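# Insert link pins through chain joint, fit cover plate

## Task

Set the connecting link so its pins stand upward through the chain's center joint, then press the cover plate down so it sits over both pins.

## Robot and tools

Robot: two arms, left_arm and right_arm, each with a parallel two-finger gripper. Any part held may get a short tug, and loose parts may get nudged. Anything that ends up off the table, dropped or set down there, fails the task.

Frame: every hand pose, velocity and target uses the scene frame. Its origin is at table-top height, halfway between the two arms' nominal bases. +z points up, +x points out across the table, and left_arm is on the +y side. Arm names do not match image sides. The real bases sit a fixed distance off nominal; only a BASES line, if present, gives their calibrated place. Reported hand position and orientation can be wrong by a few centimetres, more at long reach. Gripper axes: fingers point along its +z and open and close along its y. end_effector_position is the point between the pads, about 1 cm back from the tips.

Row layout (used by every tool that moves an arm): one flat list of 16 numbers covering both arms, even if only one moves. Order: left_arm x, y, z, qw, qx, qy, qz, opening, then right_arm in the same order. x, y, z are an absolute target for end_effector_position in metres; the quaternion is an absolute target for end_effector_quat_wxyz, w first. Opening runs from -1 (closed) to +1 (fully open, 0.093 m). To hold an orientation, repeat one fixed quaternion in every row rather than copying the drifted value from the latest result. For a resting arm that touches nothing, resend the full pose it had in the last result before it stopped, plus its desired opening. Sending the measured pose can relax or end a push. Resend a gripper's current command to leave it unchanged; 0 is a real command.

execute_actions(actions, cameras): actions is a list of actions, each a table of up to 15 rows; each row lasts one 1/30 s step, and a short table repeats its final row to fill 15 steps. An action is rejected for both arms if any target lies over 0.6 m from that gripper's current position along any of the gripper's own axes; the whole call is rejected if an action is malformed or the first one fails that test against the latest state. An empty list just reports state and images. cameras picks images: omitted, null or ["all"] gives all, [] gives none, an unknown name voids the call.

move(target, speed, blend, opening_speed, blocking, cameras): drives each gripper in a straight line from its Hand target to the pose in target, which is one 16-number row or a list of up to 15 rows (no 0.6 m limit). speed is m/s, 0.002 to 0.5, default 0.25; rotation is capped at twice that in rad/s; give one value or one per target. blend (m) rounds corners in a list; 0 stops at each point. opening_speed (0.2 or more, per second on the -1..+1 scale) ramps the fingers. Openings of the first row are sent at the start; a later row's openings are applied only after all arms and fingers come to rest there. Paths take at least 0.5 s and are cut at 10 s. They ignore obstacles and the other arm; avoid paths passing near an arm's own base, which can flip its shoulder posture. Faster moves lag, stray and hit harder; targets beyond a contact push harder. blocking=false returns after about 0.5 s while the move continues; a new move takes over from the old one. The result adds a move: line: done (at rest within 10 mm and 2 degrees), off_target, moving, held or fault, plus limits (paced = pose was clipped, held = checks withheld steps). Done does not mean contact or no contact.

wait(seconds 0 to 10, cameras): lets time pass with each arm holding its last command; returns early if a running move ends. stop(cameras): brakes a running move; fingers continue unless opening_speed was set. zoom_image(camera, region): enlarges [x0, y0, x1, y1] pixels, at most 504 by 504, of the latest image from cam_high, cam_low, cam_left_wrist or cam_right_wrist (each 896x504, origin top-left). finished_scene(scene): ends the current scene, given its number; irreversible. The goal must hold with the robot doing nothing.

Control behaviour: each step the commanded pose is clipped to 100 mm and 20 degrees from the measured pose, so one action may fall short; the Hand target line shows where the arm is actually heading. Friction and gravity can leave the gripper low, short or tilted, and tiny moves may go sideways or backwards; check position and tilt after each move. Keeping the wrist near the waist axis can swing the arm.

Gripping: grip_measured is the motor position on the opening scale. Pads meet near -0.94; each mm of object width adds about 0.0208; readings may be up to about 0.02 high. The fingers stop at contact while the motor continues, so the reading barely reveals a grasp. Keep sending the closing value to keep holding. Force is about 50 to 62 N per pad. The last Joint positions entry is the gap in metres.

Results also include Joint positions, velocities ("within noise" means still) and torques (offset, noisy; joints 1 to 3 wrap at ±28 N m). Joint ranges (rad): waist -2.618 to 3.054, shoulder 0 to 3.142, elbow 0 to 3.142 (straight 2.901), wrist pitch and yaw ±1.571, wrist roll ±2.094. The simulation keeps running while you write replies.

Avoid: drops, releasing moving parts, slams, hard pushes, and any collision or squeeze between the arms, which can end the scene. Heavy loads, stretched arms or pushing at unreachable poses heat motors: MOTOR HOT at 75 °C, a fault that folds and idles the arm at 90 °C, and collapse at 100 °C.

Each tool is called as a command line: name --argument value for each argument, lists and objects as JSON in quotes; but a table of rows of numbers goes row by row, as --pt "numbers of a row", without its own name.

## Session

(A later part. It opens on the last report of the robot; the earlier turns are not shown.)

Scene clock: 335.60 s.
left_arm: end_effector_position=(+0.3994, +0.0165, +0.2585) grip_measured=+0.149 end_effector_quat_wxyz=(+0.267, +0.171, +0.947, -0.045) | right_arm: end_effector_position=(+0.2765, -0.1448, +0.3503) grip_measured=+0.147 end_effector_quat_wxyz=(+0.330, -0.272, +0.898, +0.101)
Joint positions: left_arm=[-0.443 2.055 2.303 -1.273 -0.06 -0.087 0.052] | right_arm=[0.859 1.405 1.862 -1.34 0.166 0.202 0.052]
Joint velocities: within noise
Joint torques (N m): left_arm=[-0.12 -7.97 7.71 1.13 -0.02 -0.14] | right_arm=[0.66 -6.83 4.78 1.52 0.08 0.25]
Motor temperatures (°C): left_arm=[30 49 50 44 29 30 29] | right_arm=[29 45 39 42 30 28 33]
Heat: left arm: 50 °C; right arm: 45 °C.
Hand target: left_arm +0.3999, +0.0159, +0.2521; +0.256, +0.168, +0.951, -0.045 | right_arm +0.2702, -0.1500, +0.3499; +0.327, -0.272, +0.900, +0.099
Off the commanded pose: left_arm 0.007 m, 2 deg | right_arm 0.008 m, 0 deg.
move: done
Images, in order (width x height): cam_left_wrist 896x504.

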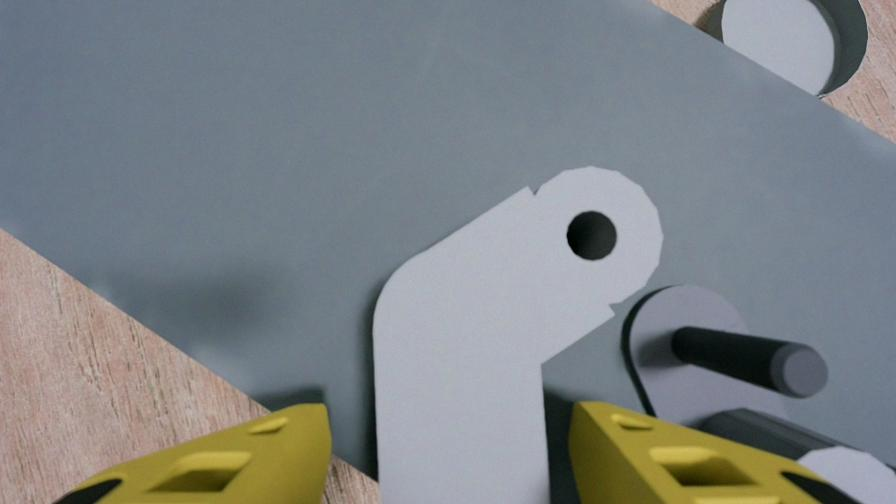

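move --pt "0.399 0.0135 0.238 0.2549 0.1677 0.9512 -0.0449 0.15 0.27 -0.15 0.35 0.3274 -0.2716 0.8996 0.0988 0.15" --speed 0.06 --cameras '["cam_left_wrist"]'

move --pt "0.399 0.0135 0.238 0.2549 0.1677 0.9512 -0.0449 -0.6 0.27 -0.15 0.35 0.3274 -0.2716 0.8996 0.0988 0.15" --opening_speed 1.0 --cameras '["cam_left_wrist","cam_right_wrist"]'

Scene clock: 336.80 s.
left_arm: end_effector_position=(+0.3989, +0.0167, +0.2419) grip_measured=+0.149 end_effector_quat_wxyz=(+0.255, +0.171, +0.951, -0.042) | right_arm: end_effector_position=(+0.2765, -0.1448, +0.3503) grip_measured=+0.147 end_effector_quat_wxyz=(+0.330, -0.272, +0.898, +0.101)
Joint positions: left_arm=[-0.443 2.047 2.232 -1.237 -0.06 -0.089 0.052] | right_arm=[0.859 1.405 1.862 -1.34 0.166 0.202 0.052]
Joint velocities: within noise
Joint torques (N m): left_arm=[-0.59 -10.18 4.27 1.48 -0.02 -0.18] | right_arm=[0.64 -6.83 4.78 1.52 0.07 0.25]
Motor temperatures (°C): left_arm=[30 49 50 44 29 30 29] | right_arm=[29 45 39 42 30 28 33]
Heat: left arm: 50 °C; right arm: 45 °C.
Hand target: left_arm +0.3990, +0.0136, +0.2379; +0.254, +0.168, +0.951, -0.045 | right_arm +0.2702, -0.1500, +0.3499; +0.327, -0.272, +0.900, +0.099
Off the commanded pose: left_arm 0.005 m, 0 deg | right_arm 0.008 m, 0 deg.
move: done
Images, in order (width x height): cam_left_wrist 896x504.

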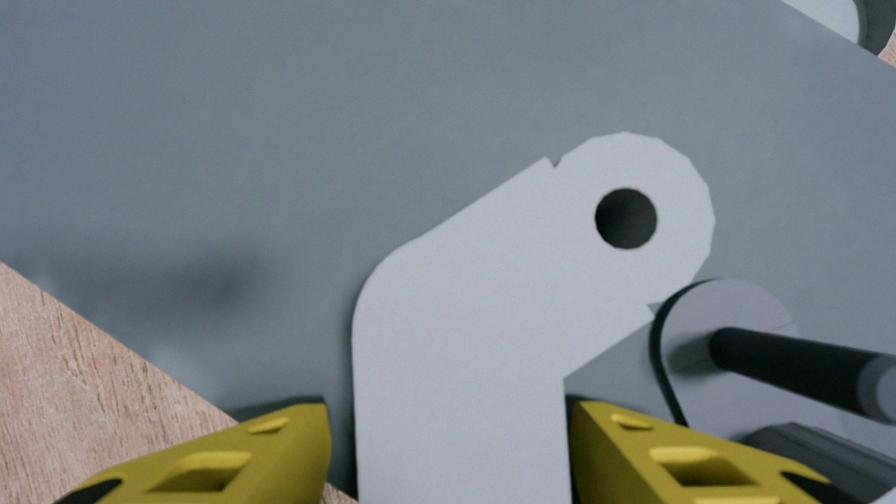

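Scene clock: 337.77 s.
left_arm: end_effector_position=(+0.4003, +0.0131, +0.2420) grip_measured=-0.472 end_effector_quat_wxyz=(+0.259, +0.172, +0.949, -0.047) | right_arm: end_effector_position=(+0.2765, -0.1448, +0.3503) grip_measured=+0.147 end_effector_quat_wxyz=(+0.330, -0.272, +0.898, +0.101)
Joint positions: left_arm=[-0.446 2.047 2.227 -1.221 -0.054 -0.091 0.023] | right_arm=[0.859 1.405 1.862 -1.34 0.166 0.202 0.052]
Joint velocities: within noise
Joint torques (N m): left_arm=[-0.32 -10.4 4.7 1.36 -0.1 -0.16] | right_arm=[0.65 -6.83 4.78 1.52 0.07 0.25]
Motor temperatures (°C): left_arm=[30 49 50 44 29 30 29] | right_arm=[29 45 39 42 30 28 33]
Heat: left arm: 50 °C; right arm: 45 °C.
Hand target: left_arm +0.3990, +0.0136, +0.2380; +0.255, +0.168, +0.951, -0.045 | right_arm +0.2702, -0.1500, +0.3499; +0.327, -0.272, +0.900, +0.099
Off the commanded pose: left_arm 0.004 m, 1 deg | right_arm 0.008 m, 0 deg.
move: done
Images, in order (width x height): cam_left_wrist 896x504, cam_right_wrist 896x504.

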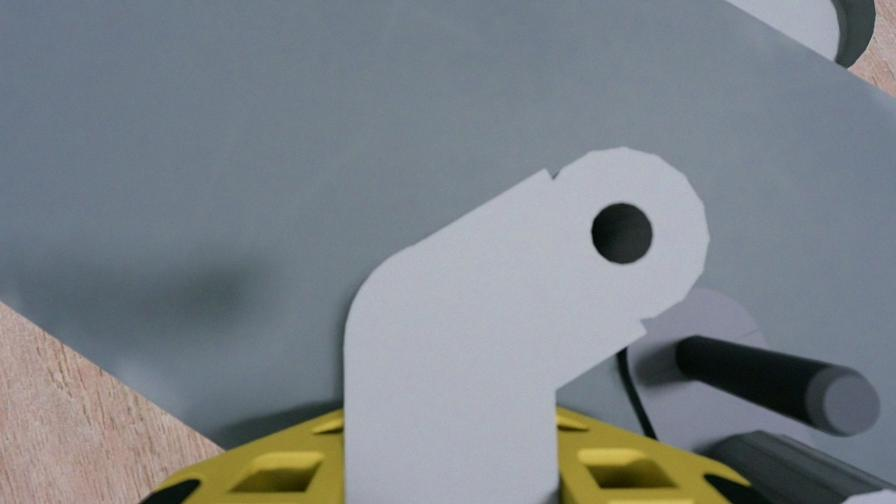

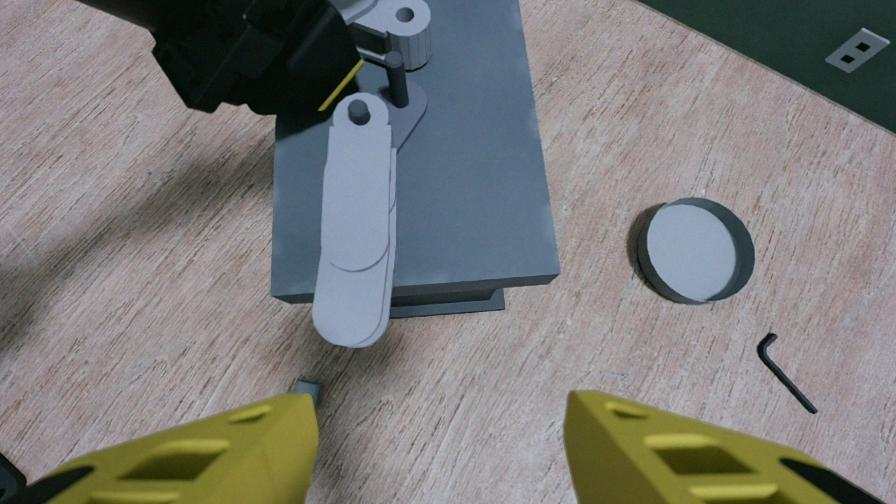

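move --pt "0.399 0.0135 0.292 0.2549 0.1677 0.9512 -0.0449 -0.7 0.27 -0.15 0.35 0.3274 -0.2716 0.8996 0.0988 0.15" --speed 0.06

Scene clock: 339.80 s.
left_arm: end_effector_position=(+0.3912, +0.0176, +0.2845) grip_measured=-0.472 end_effector_quat_wxyz=(+0.250, +0.173, +0.952, -0.044) | right_arm: end_effector_position=(+0.2765, -0.1448, +0.3503) grip_measured=+0.147 end_effector_quat_wxyz=(+0.330, -0.272, +0.898, +0.101)
Joint positions: left_arm=[-0.446 2.243 2.774 -1.592 -0.054 -0.091 0.023] | right_arm=[0.859 1.405 1.862 -1.34 0.166 0.202 0.052]
Joint velocities: within noise
Joint torques (N m): left_arm=[-0.31 -9.35 7.66 1.53 -0.11 -0.14] | right_arm=[0.65 -6.83 4.77 1.51 0.07 0.25]
Motor temperatures (°C): left_arm=[30 49 50 44 29 30 29] | right_arm=[29 45 39 42 30 28 33]
Heat: left arm: 50 °C; right arm: 45 °C.
Hand target: left_arm +0.3986, +0.0138, +0.2917; +0.271, +0.167, +0.947, -0.049 | right_arm +0.2702, -0.1500, +0.3499; +0.327, -0.272, +0.900, +0.099
Off the commanded pose: left_arm 0.012 m, 1 deg | right_arm 0.008 m, 0 deg.
joint read past its limit (left arm) — joint 4 (wrist pitch), lower limit.
joint sent to its limit (left arm) — joint 4 (wrist pitch), lower limit. The joint targets still meet the commanded pose.
move: off_target (left_arm)

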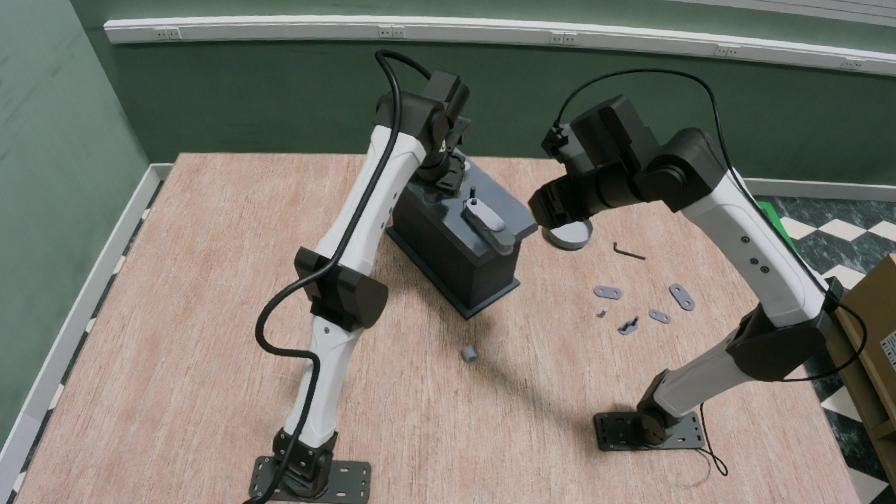

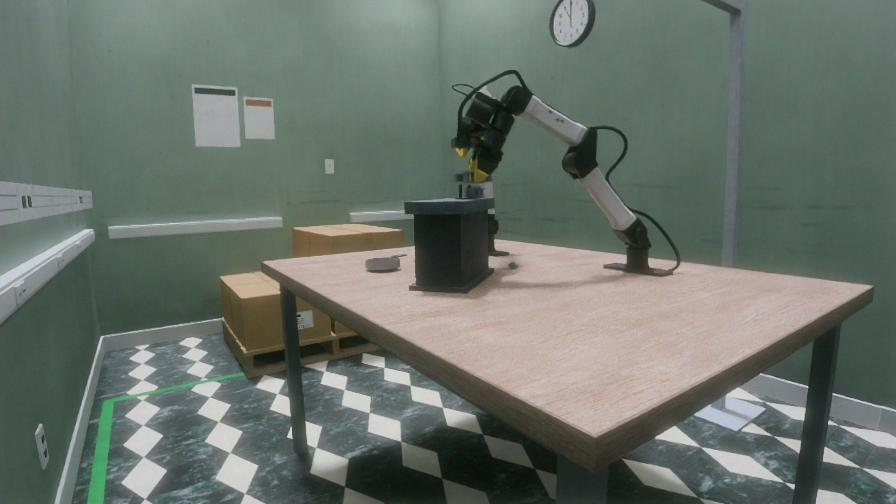

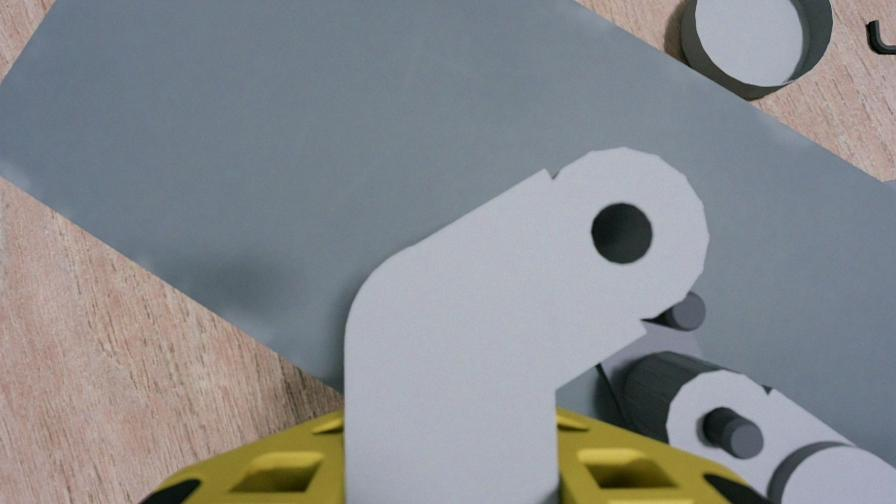

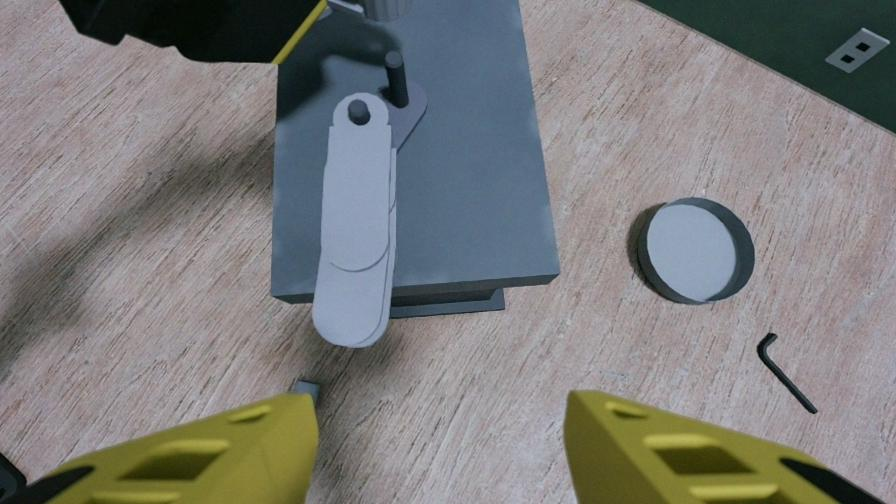

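move --pt "0.375 -0.009 0.292 0.2549 0.1677 0.9512 -0.0449 -0.7 0.27 -0.15 0.35 0.3274 -0.2716 0.8996 0.0988 0.15" --speed 0.06

Scene clock: 345.20 s.
left_arm: end_effector_position=(+0.3743, -0.0106, +0.2715) grip_measured=-0.472 end_effector_quat_wxyz=(+0.230, +0.178, +0.956, -0.042) | right_arm: end_effector_position=(+0.2765, -0.1448, +0.3503) grip_measured=+0.147 end_effector_quat_wxyz=(+0.330, -0.272, +0.898, +0.101)
Joint positions: left_arm=[-0.523 2.243 2.731 -1.593 -0.079 -0.153 0.023] | right_arm=[0.859 1.405 1.862 -1.34 0.166 0.202 0.052]
Joint velocities: within noise
Joint torques (N m): left_arm=[-0.39 -13.7 5.34 1.44 -0.25 -0.24] | right_arm=[0.65 -6.82 4.77 1.52 0.07 0.25]
Motor temperatures (°C): left_arm=[30 50 50 45 29 30 29] | right_arm=[29 45 39 42 30 28 33]
Heat: left arm: 50 °C; right arm: 45 °C.
Hand target: left_arm +0.3750, -0.0089, +0.2917; +0.261, +0.168, +0.950, -0.047 | right_arm +0.2702, -0.1500, +0.3499; +0.327, -0.272, +0.900, +0.099
Off the commanded pose: left_arm 0.021 m, 3 deg | right_arm 0.008 m, 0 deg.
joint read past its limit (left arm) — joint 4 (wrist pitch), lower limit.
joint sent to its limit (left arm) — joint 4 (wrist pitch), lower limit. The joint targets still meet the commanded pose.
move: off_target (left_arm)

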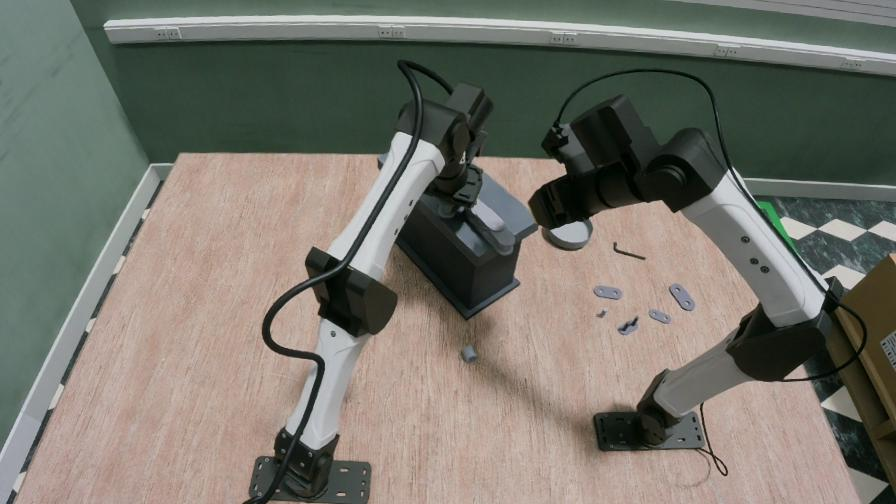

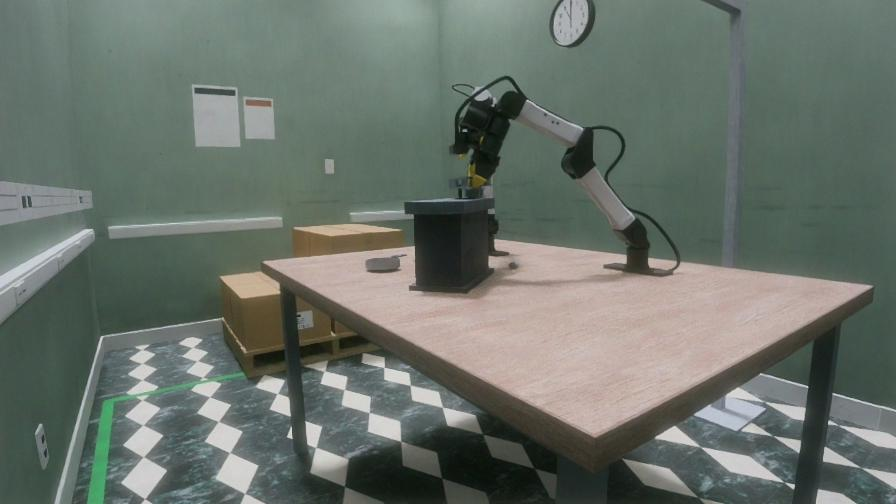

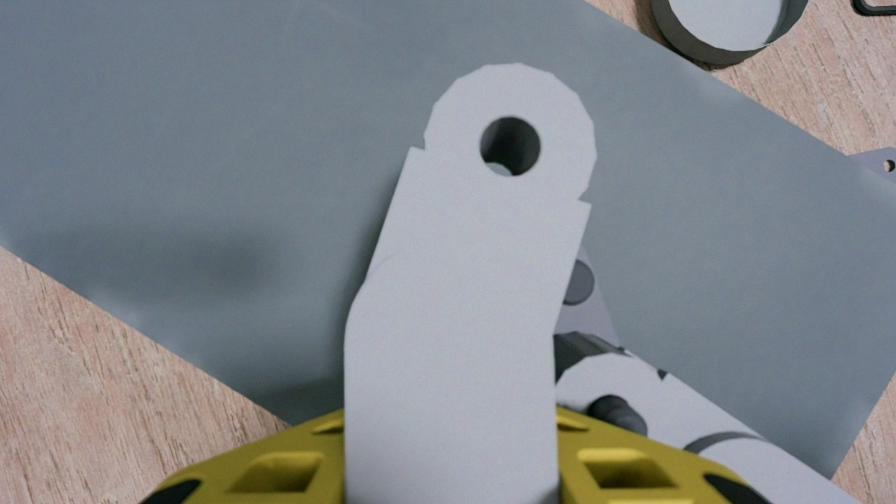

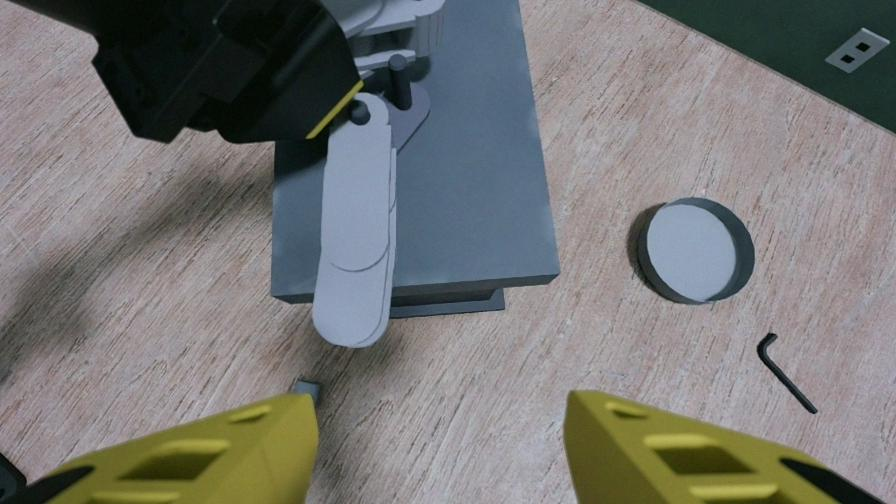

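move --pt "0.380 0.006 0.280 0.2549 0.1677 0.9512 -0.0449 -0.7 0.27 -0.15 0.35 0.3274 -0.2716 0.8996 0.0988 0.15" --pt "0.380 0.006 0.248 0.2549 0.1677 0.9512 -0.0449 -0.7 0.27 -0.15 0.35 0.3274 -0.2716 0.8996 0.0988 0.15" --speed 0.05 --cameras '["cam_left_wrist","cam_right_wrist"]'

Scene clock: 348.47 s.
left_arm: end_effector_position=(+0.3768, +0.0057, +0.2424) grip_measured=-0.472 end_effector_quat_wxyz=(+0.241, +0.163, +0.956, -0.041) | right_arm: end_effector_position=(+0.2765, -0.1448, +0.3503) grip_measured=+0.147 end_effector_quat_wxyz=(+0.330, -0.272, +0.898, +0.101)
Joint positions: left_arm=[-0.492 2.013 2.197 -1.268 -0.081 -0.15 0.023] | right_arm=[0.859 1.405 1.862 -1.34 0.166 0.202 0.052]
Joint velocities: within noise
Joint torques (N m): left_arm=[0.21 -11.15 5.07 1.5 -0.06 0.13] | right_arm=[0.64 -6.83 4.78 1.52 0.07 0.25]
Motor temperatures (°C): left_arm=[30 51 50 45 29 30 29] | right_arm=[29 45 39 42 30 28 33]
Heat: left arm: 51 °C; right arm: 45 °C.
Hand target: left_arm +0.3799, +0.0060, +0.2481; +0.254, +0.168, +0.951, -0.045 | right_arm +0.2702, -0.1500, +0.3499; +0.327, -0.272, +0.900, +0.099
Off the commanded pose: left_arm 0.006 m, 2 deg | right_arm 0.008 m, 0 deg.
move: done
Images, in order (width x height): cam_left_wrist 896x504, cam_right_wrist 896x504.

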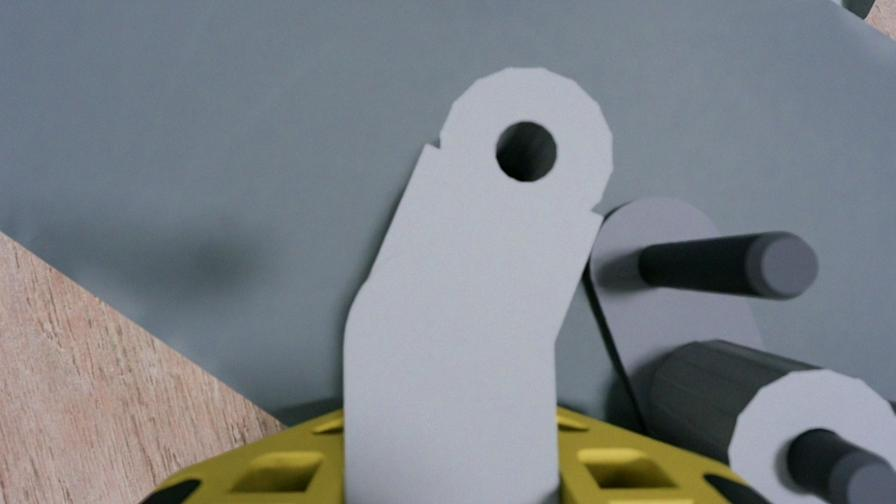

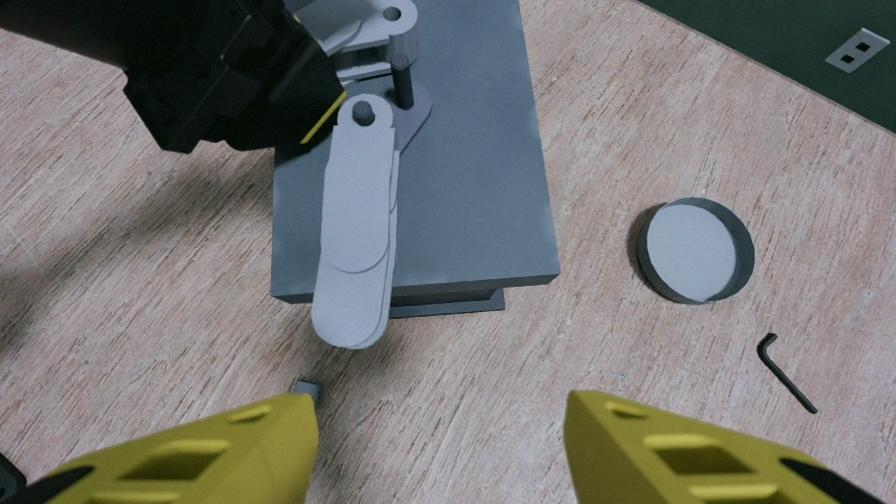

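move --pt "0.380 0.006 0.245 0.2549 0.1677 0.9512 -0.0449 0.15 0.27 -0.15 0.35 0.3274 -0.2716 0.8996 0.0988 0.15" --pt "0.380 0.006 0.262 0.2549 0.1677 0.9512 -0.0449 0.15 0.27 -0.15 0.35 0.3274 -0.2716 0.8996 0.0988 0.15" --pt "0.394 -0.001 0.260 0.2549 0.1677 0.9512 -0.0449 0.15 0.27 -0.15 0.35 0.3274 -0.2716 0.8996 0.0988 0.15" --speed 0.06 --cameras '["cam_left_wrist"]'

Scene clock: 351.07 s.
left_arm: end_effector_position=(+0.3933, -0.0015, +0.2662) grip_measured=+0.149 end_effector_quat_wxyz=(+0.267, +0.161, +0.949, -0.048) | right_arm: end_effector_position=(+0.2765, -0.1448, +0.3503) grip_measured=+0.147 end_effector_quat_wxyz=(+0.330, -0.272, +0.898, +0.101)
Joint positions: left_arm=[-0.489 2.104 2.417 -1.341 -0.083 -0.147 0.052] | right_arm=[0.859 1.405 1.862 -1.34 0.166 0.202 0.052]
Joint velocities: within noise
Joint torques (N m): left_arm=[0.14 -8.28 7.43 1.2 -0.02 0.12] | right_arm=[0.64 -6.82 4.77 1.52 0.08 0.25]
Motor temperatures (°C): left_arm=[30 51 50 45 29 30 29] | right_arm=[29 44 39 42 30 28 33]
Heat: left arm: 51 °C; right arm: 44 °C.
Hand target: left_arm +0.3939, -0.0009, +0.2600; +0.256, +0.168, +0.951, -0.045 | right_arm +0.2702, -0.1500, +0.3499; +0.327, -0.272, +0.900, +0.099
Off the commanded pose: left_arm 0.006 m, 2 deg | right_arm 0.008 m, 0 deg.
move: done
Images, in order (width x height): cam_left_wrist 896x504.

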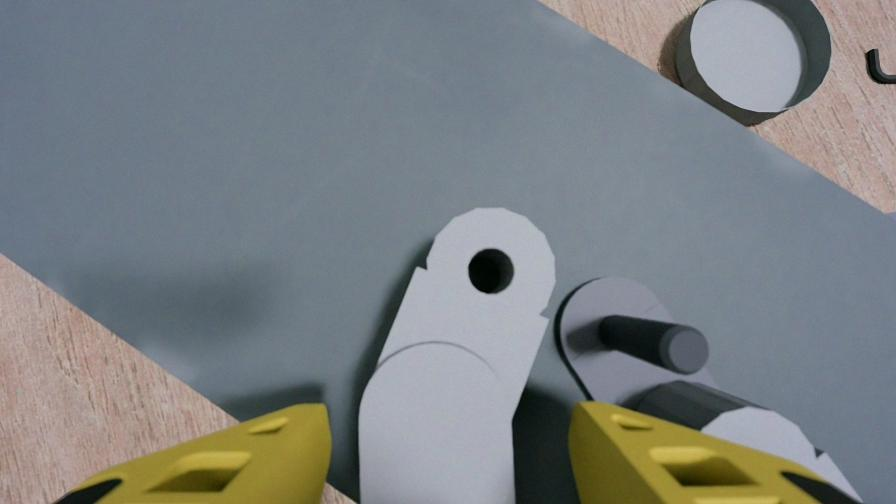

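move --pt "0.394 0.003 0.238 0.2549 0.1677 0.9512 -0.0449 0.15 0.27 -0.15 0.35 0.3274 -0.2716 0.8996 0.0988 0.15" --speed 0.06 --cameras '["cam_left_wrist"]'

move --pt "0.394 0.003 0.238 0.2549 0.1677 0.9512 -0.0449 -0.7 0.27 -0.15 0.35 0.3274 -0.2716 0.8996 0.0988 0.15" --opening_speed 1.0 --cameras '["cam_left_wrist","cam_right_wrist"]'

Scene clock: 352.47 s.
left_arm: end_effector_position=(+0.3919, +0.0019, +0.2416) grip_measured=+0.149 end_effector_quat_wxyz=(+0.254, +0.163, +0.952, -0.044) | right_arm: end_effector_position=(+0.2765, -0.1448, +0.3503) grip_measured=+0.147 end_effector_quat_wxyz=(+0.330, -0.272, +0.898, +0.101)
Joint positions: left_arm=[-0.483 2.051 2.237 -1.241 -0.078 -0.14 0.052] | right_arm=[0.859 1.405 1.862 -1.34 0.166 0.202 0.052]
Joint velocities: within noise
Joint torques (N m): left_arm=[0.29 -10.43 4.4 1.48 -0.02 0.11] | right_arm=[0.64 -6.82 4.77 1.52 0.08 0.25]
Motor temperatures (°C): left_arm=[30 51 50 45 29 30 29] | right_arm=[29 44 39 42 30 28 33]
Heat: left arm: 51 °C; right arm: 44 °C.
Hand target: left_arm +0.3939, +0.0029, +0.2379; +0.254, +0.168, +0.951, -0.045 | right_arm +0.2702, -0.1500, +0.3499; +0.327, -0.272, +0.900, +0.099
Off the commanded pose: left_arm 0.004 m, 1 deg | right_arm 0.008 m, 0 deg.
move: done
Images, in order (width x height): cam_left_wrist 896x504.

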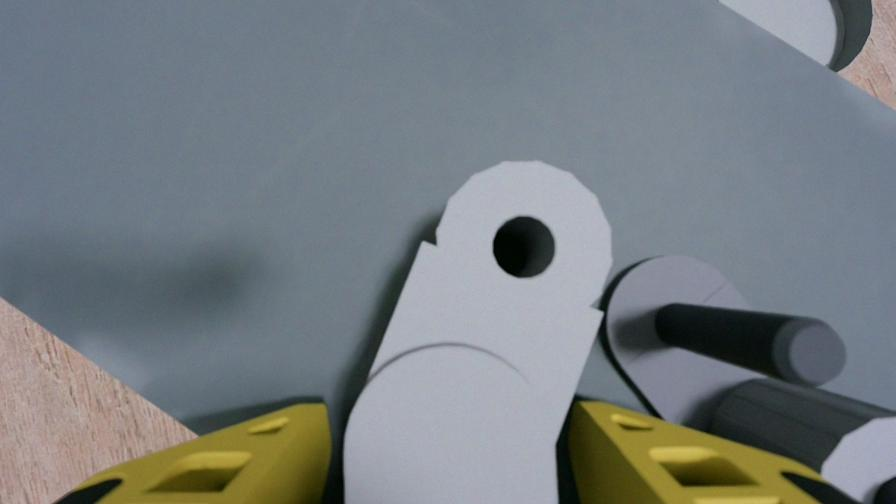

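Scene clock: 353.53 s.
left_arm: end_effector_position=(+0.3940, -0.0010, +0.2419) grip_measured=-0.480 end_effector_quat_wxyz=(+0.258, +0.164, +0.951, -0.051) | right_arm: end_effector_position=(+0.2765, -0.1448, +0.3503) grip_measured=+0.147 end_effector_quat_wxyz=(+0.330, -0.272, +0.898, +0.101)
Joint positions: left_arm=[-0.483 2.051 2.232 -1.223 -0.069 -0.14 0.022] | right_arm=[0.859 1.405 1.862 -1.34 0.166 0.202 0.052]
Joint velocities: within noise
Joint torques (N m): left_arm=[0.29 -10.52 4.68 1.35 -0.1 0.12] | right_arm=[0.64 -6.83 4.78 1.52 0.08 0.25]
Motor temperatures (°C): left_arm=[30 51 50 45 29 30 29] | right_arm=[29 44 39 42 30 28 33]
Heat: left arm: 51 °C; right arm: 44 °C.
Hand target: left_arm +0.3940, +0.0029, +0.2380; +0.255, +0.168, +0.951, -0.045 | right_arm +0.2702, -0.1500, +0.3499; +0.327, -0.272, +0.900, +0.099
Off the commanded pose: left_arm 0.006 m, 1 deg | right_arm 0.008 m, 0 deg.
move: done
Images, in order (width x height): cam_left_wrist 896x504, cam_right_wrist 896x504.

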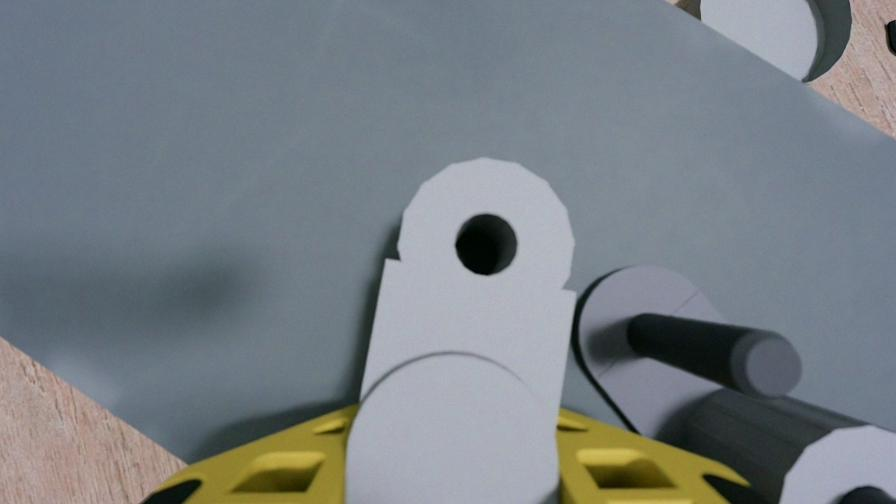

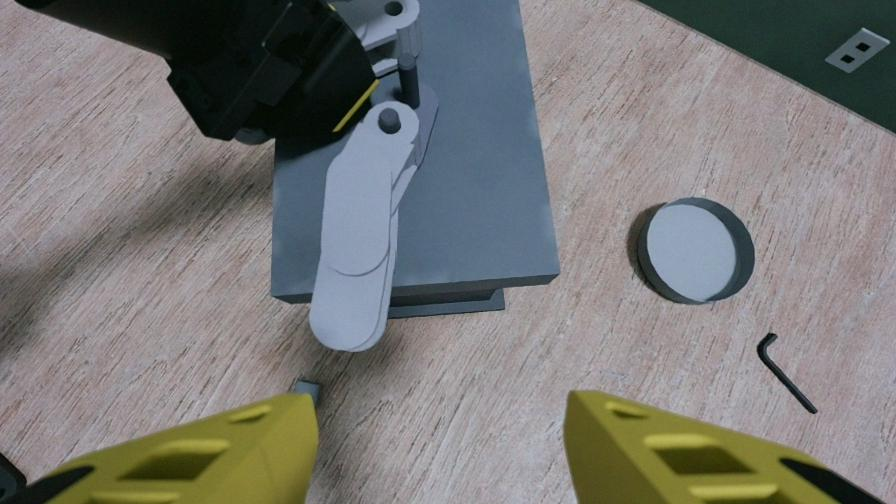

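move --pt "0.396 0.012 0.242 0.2549 0.1677 0.9512 -0.0449 -0.7 0.27 -0.15 0.35 0.3274 -0.2716 0.8996 0.0988 0.15" --pt "0.392 0.012 0.290 0.2549 0.1677 0.9512 -0.0449 -0.7 0.27 -0.15 0.35 0.3274 -0.2716 0.8996 0.0988 0.15" --speed 0.06 --cameras '["cam_left_wrist","cam_right_wrist"]'

Scene clock: 356.83 s.
left_arm: end_effector_position=(+0.3853, +0.0136, +0.2819) grip_measured=-0.480 end_effector_quat_wxyz=(+0.241, +0.164, +0.955, -0.048) | right_arm: end_effector_position=(+0.2765, -0.1448, +0.3503) grip_measured=+0.147 end_effector_quat_wxyz=(+0.330, -0.272, +0.898, +0.101)
Joint positions: left_arm=[-0.459 2.223 2.731 -1.585 -0.053 -0.123 0.022] | right_arm=[0.859 1.405 1.862 -1.34 0.166 0.202 0.052]
Joint velocities: within noise
Joint torques (N m): left_arm=[-0.18 -9.57 7.72 1.39 -0.16 0.12] | right_arm=[0.64 -6.83 4.78 1.52 0.07 0.25]
Motor temperatures (°C): left_arm=[30 51 50 45 29 30 29] | right_arm=[29 44 39 42 30 28 32]
Heat: left arm: 51 °C; right arm: 44 °C.
Hand target: left_arm +0.3917, +0.0122, +0.2896; +0.262, +0.167, +0.949, -0.047 | right_arm +0.2702, -0.1500, +0.3499; +0.327, -0.272, +0.900, +0.099
Off the commanded pose: left_arm 0.011 m, 2 deg | right_arm 0.008 m, 0 deg.
joint read past its limit (left arm) — joint 4 (wrist pitch), lower limit.
joint sent to its limit (left arm) — joint 4 (wrist pitch), lower limit. The joint targets still meet the commanded pose.
move: off_target (left_arm)
Images, in order (width x height): cam_left_wrist 896x504, cam_right_wrist 896x504.

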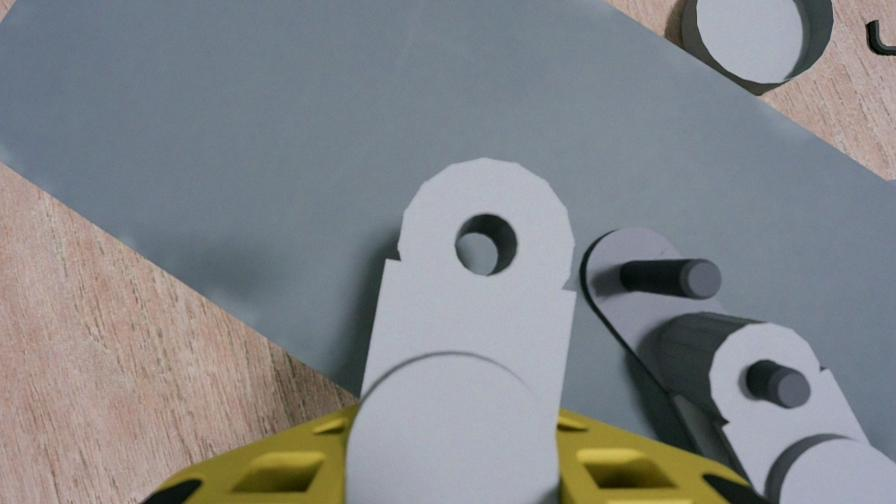

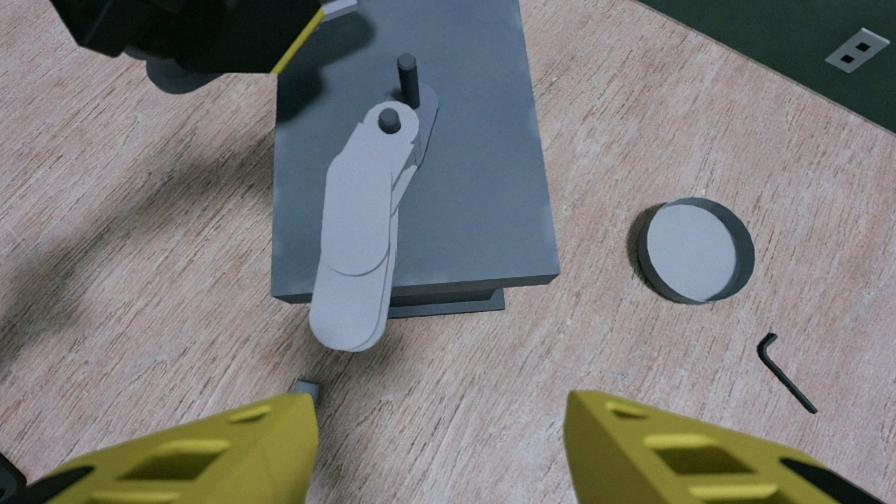

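move --pt "0.385 0.005 0.296 0.2326 0.4234 0.8682 -0.1135 -0.7 0.27 -0.15 0.35 0.3274 -0.2716 0.8996 0.0988 0.15" --speed 0.06 --cameras '["cam_left_wrist","cam_right_wrist"]'

Scene clock: 362.57 s.
left_arm: end_effector_position=(+0.3813, +0.0073, +0.2855) grip_measured=-0.480 end_effector_quat_wxyz=(+0.245, +0.411, +0.872, -0.107) | right_arm: end_effector_position=(+0.2765, -0.1448, +0.3503) grip_measured=+0.147 end_effector_quat_wxyz=(+0.330, -0.272, +0.898, +0.101)
Joint positions: left_arm=[-0.375 2.223 2.731 -1.585 0.231 0.429 0.022] | right_arm=[0.859 1.405 1.862 -1.34 0.166 0.202 0.052]
Joint velocities: within noise
Joint torques (N m): left_arm=[0.28 -10.55 6.65 1.4 0.32 0.16] | right_arm=[0.64 -6.84 4.77 1.52 0.08 0.25]
Motor temperatures (°C): left_arm=[30 51 50 44 29 30 29] | right_arm=[29 44 39 42 30 28 32]
Heat: left arm: 51 °C; right arm: 44 °C.
Hand target: left_arm +0.3845, +0.0051, +0.2954; +0.265, +0.417, +0.862, -0.114 | right_arm +0.2702, -0.1500, +0.3499; +0.327, -0.272, +0.900, +0.099
Off the commanded pose: left_arm 0.011 m, 2 deg | right_arm 0.008 m, 0 deg.
joint read past its limit (left arm) — joint 4 (wrist pitch), lower limit.
joint sent to its limit (left arm) — joint 4 (wrist pitch), lower limit. The joint targets are off in orientation, not in position.
move: off_target (left_arm)
Images, in order (width x height): cam_left_wrist 896x504, cam_right_wrist 896x504.

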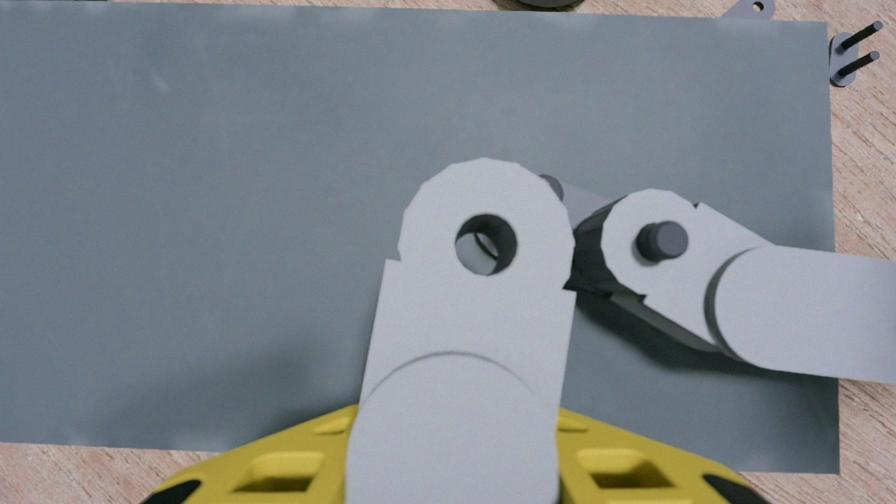

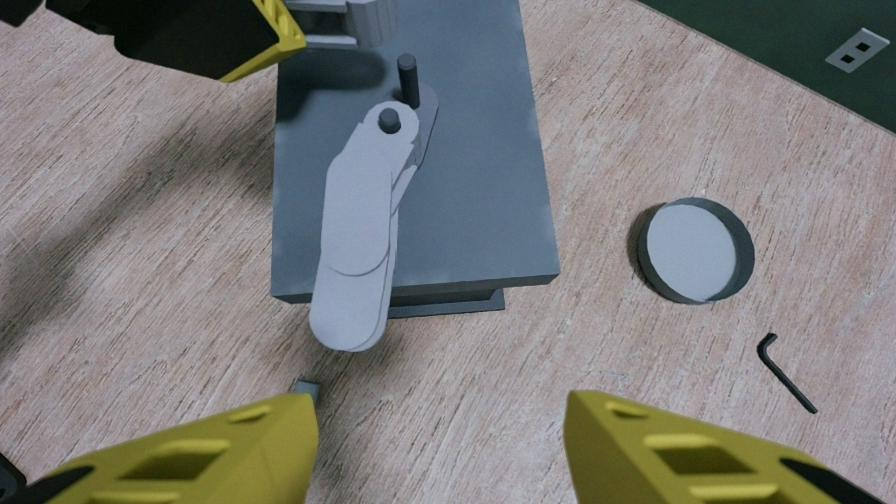

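zoom_image --camera "cam_left_wrist" --region '[400, 130, 720, 310]'

Scaled by 1.575 from the camera's 896x504 image, which has a finer 1280x720 frame.

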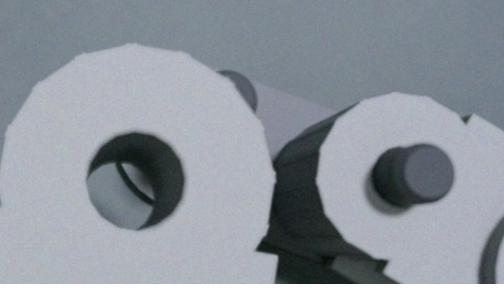

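move --pt "0.382 -0.015 0.302 0.2326 0.4234 0.8682 -0.1135 -0.7 0.27 -0.15 0.35 0.3274 -0.2716 0.8996 0.0988 0.15" --speed 0.05 --cameras '["cam_left_wrist","cam_right_wrist"]'

Scene clock: 365.57 s.
left_arm: end_effector_position=(+0.3764, -0.0106, +0.2934) grip_measured=-0.480 end_effector_quat_wxyz=(+0.258, +0.419, +0.863, -0.114) | right_arm: end_effector_position=(+0.2765, -0.1448, +0.3503) grip_measured=+0.147 end_effector_quat_wxyz=(+0.330, -0.272, +0.898, +0.101)
Joint positions: left_arm=[-0.413 2.239 2.783 -1.587 0.231 0.411 0.022] | right_arm=[0.859 1.405 1.862 -1.34 0.166 0.202 0.052]
Joint velocities: within noise
Joint torques (N m): left_arm=[-0.39 -9.52 7.61 1.49 0.13 -0.22] | right_arm=[0.65 -6.82 4.79 1.52 0.07 0.25]
Motor temperatures (°C): left_arm=[30 51 50 44 29 30 29] | right_arm=[29 44 39 42 30 28 32]
Heat: left arm: 51 °C; right arm: 44 °C.
Hand target: left_arm +0.3816, -0.0147, +0.3014; +0.278, +0.414, +0.859, -0.116 | right_arm +0.2702, -0.1500, +0.3499; +0.327, -0.272, +0.900, +0.099
Off the commanded pose: left_arm 0.011 m, 3 deg | right_arm 0.008 m, 0 deg.
joint read past its limit (left arm) — joint 4 (wrist pitch), lower limit.
joint sent to its limit (left arm) — joint 4 (wrist pitch), lower limit. The joint targets are off in orientation, not in position.
move: off_target (left_arm)
Images, in order (width x height): cam_left_wrist 896x504, cam_right_wrist 896x504.

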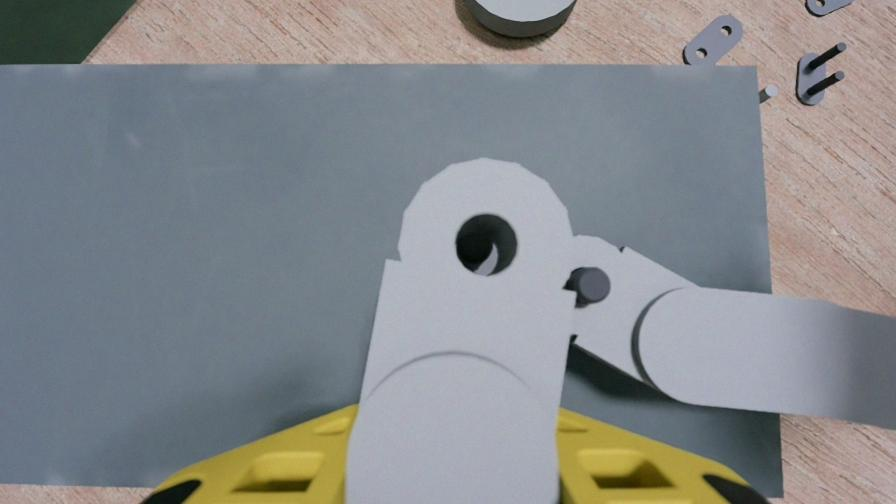

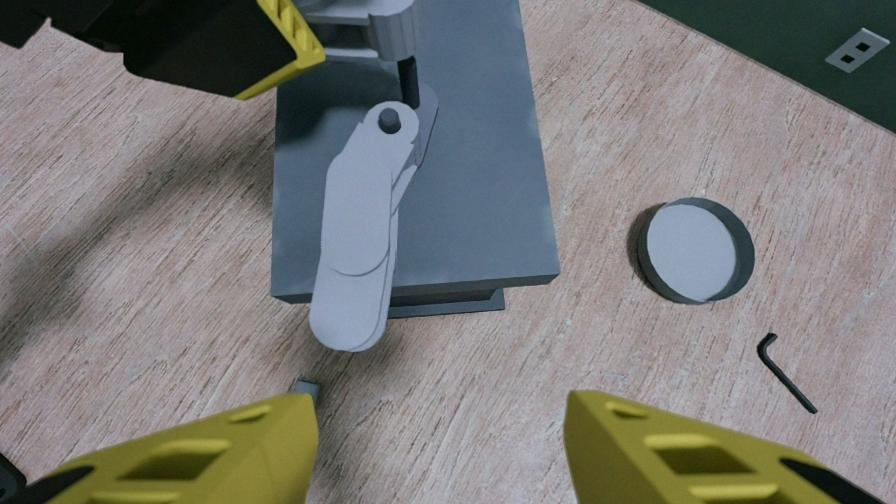

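zoom_image --camera "cam_left_wrist" --region '[440, 190, 620, 320]'

Scaled by 2.800 from the camera's 896x504 image, which has a finer 1280x720 frame.

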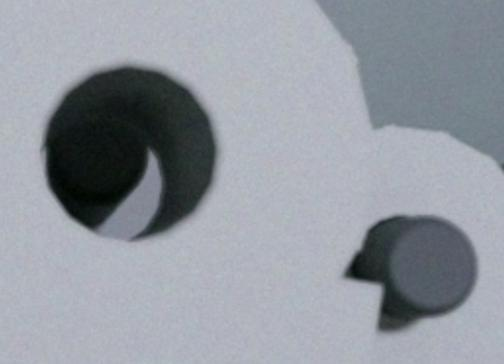

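move --pt "0.384 -0.0195 0.297 0.2326 0.4234 0.8682 -0.1135 -0.7 0.27 -0.15 0.35 0.3274 -0.2716 0.8996 0.0988 0.15" --speed 0.04 --cameras '["cam_left_wrist","cam_right_wrist"]'

zoom_image --camera "cam_left_wrist" --region '[440, 190, 620, 320]'

Scene clock: 368.77 s.
left_arm: end_effector_position=(+0.3784, -0.0143, +0.2887) grip_measured=-0.480 end_effector_quat_wxyz=(+0.255, +0.419, +0.864, -0.115) | right_arm: end_effector_position=(+0.2765, -0.1448, +0.3503) grip_measured=+0.147 end_effector_quat_wxyz=(+0.330, -0.272, +0.898, +0.101)
Joint positions: left_arm=[-0.419 2.258 2.797 -1.588 0.231 0.405 0.022] | right_arm=[0.859 1.405 1.862 -1.34 0.166 0.202 0.052]
Joint velocities: within noise
Joint torques (N m): left_arm=[-0.65 -9.63 7.66 1.48 0.1 -0.24] | right_arm=[0.62 -6.83 4.77 1.52 0.08 0.25]
Motor temperatures (°C): left_arm=[30 51 51 45 29 30 29] | right_arm=[29 44 39 42 30 28 32]
Heat: left arm: 51 °C; right arm: 44 °C.
Hand target: left_arm +0.3834, -0.0193, +0.2965; +0.275, +0.415, +0.860, -0.117 | right_arm +0.2702, -0.1500, +0.3499; +0.327, -0.272, +0.900, +0.099
Off the commanded pose: left_arm 0.011 m, 3 deg | right_arm 0.008 m, 0 deg.
joint read past its limit (left arm) — joint 4 (wrist pitch), lower limit.
joint sent to its limit (left arm) — joint 4 (wrist pitch), lower limit. The joint targets are off in orientation, not in position.
move: off_target (left_arm)
Images, in order (width x height): cam_left_wrist 896x504, cam_right_wrist 896x504.

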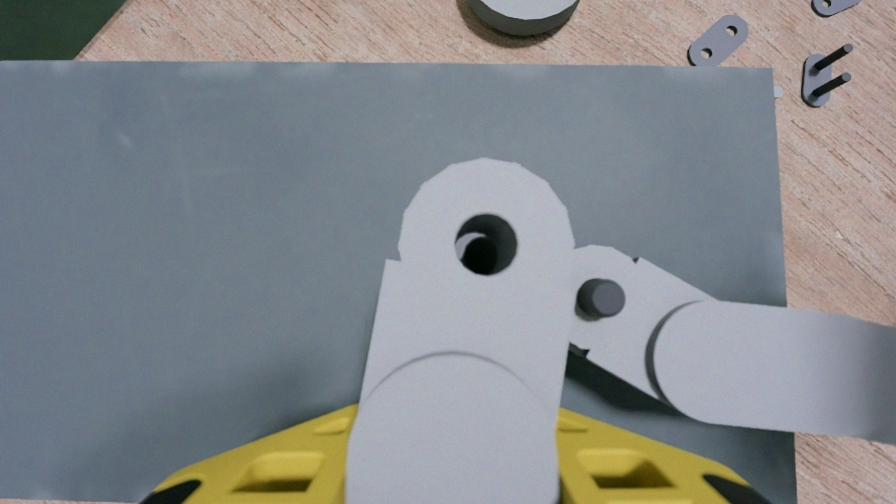

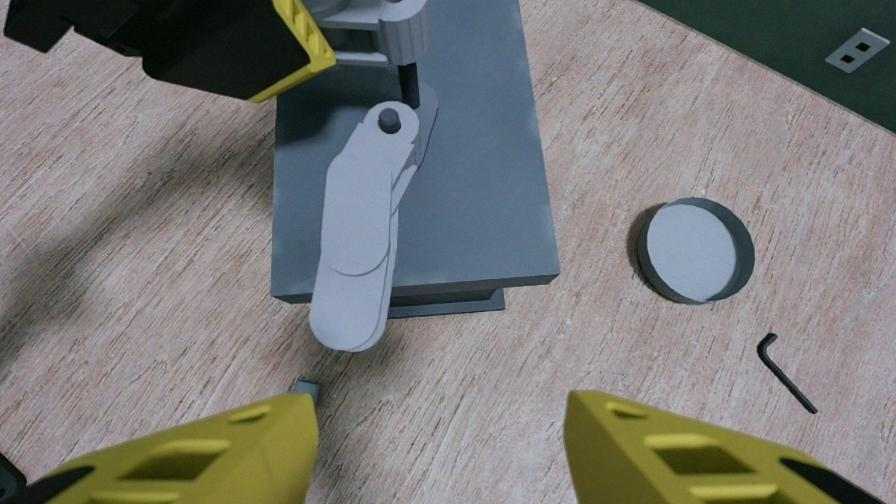

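Scaled by 2.800 from the camera's 896x504 image, which has a finer 1280x720 frame.

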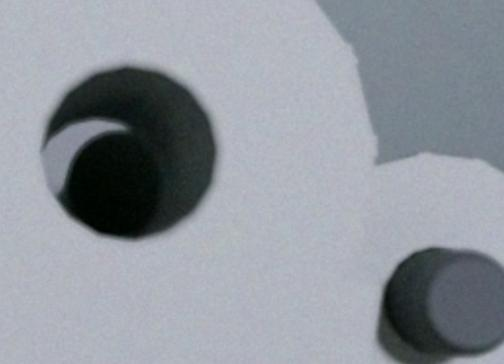

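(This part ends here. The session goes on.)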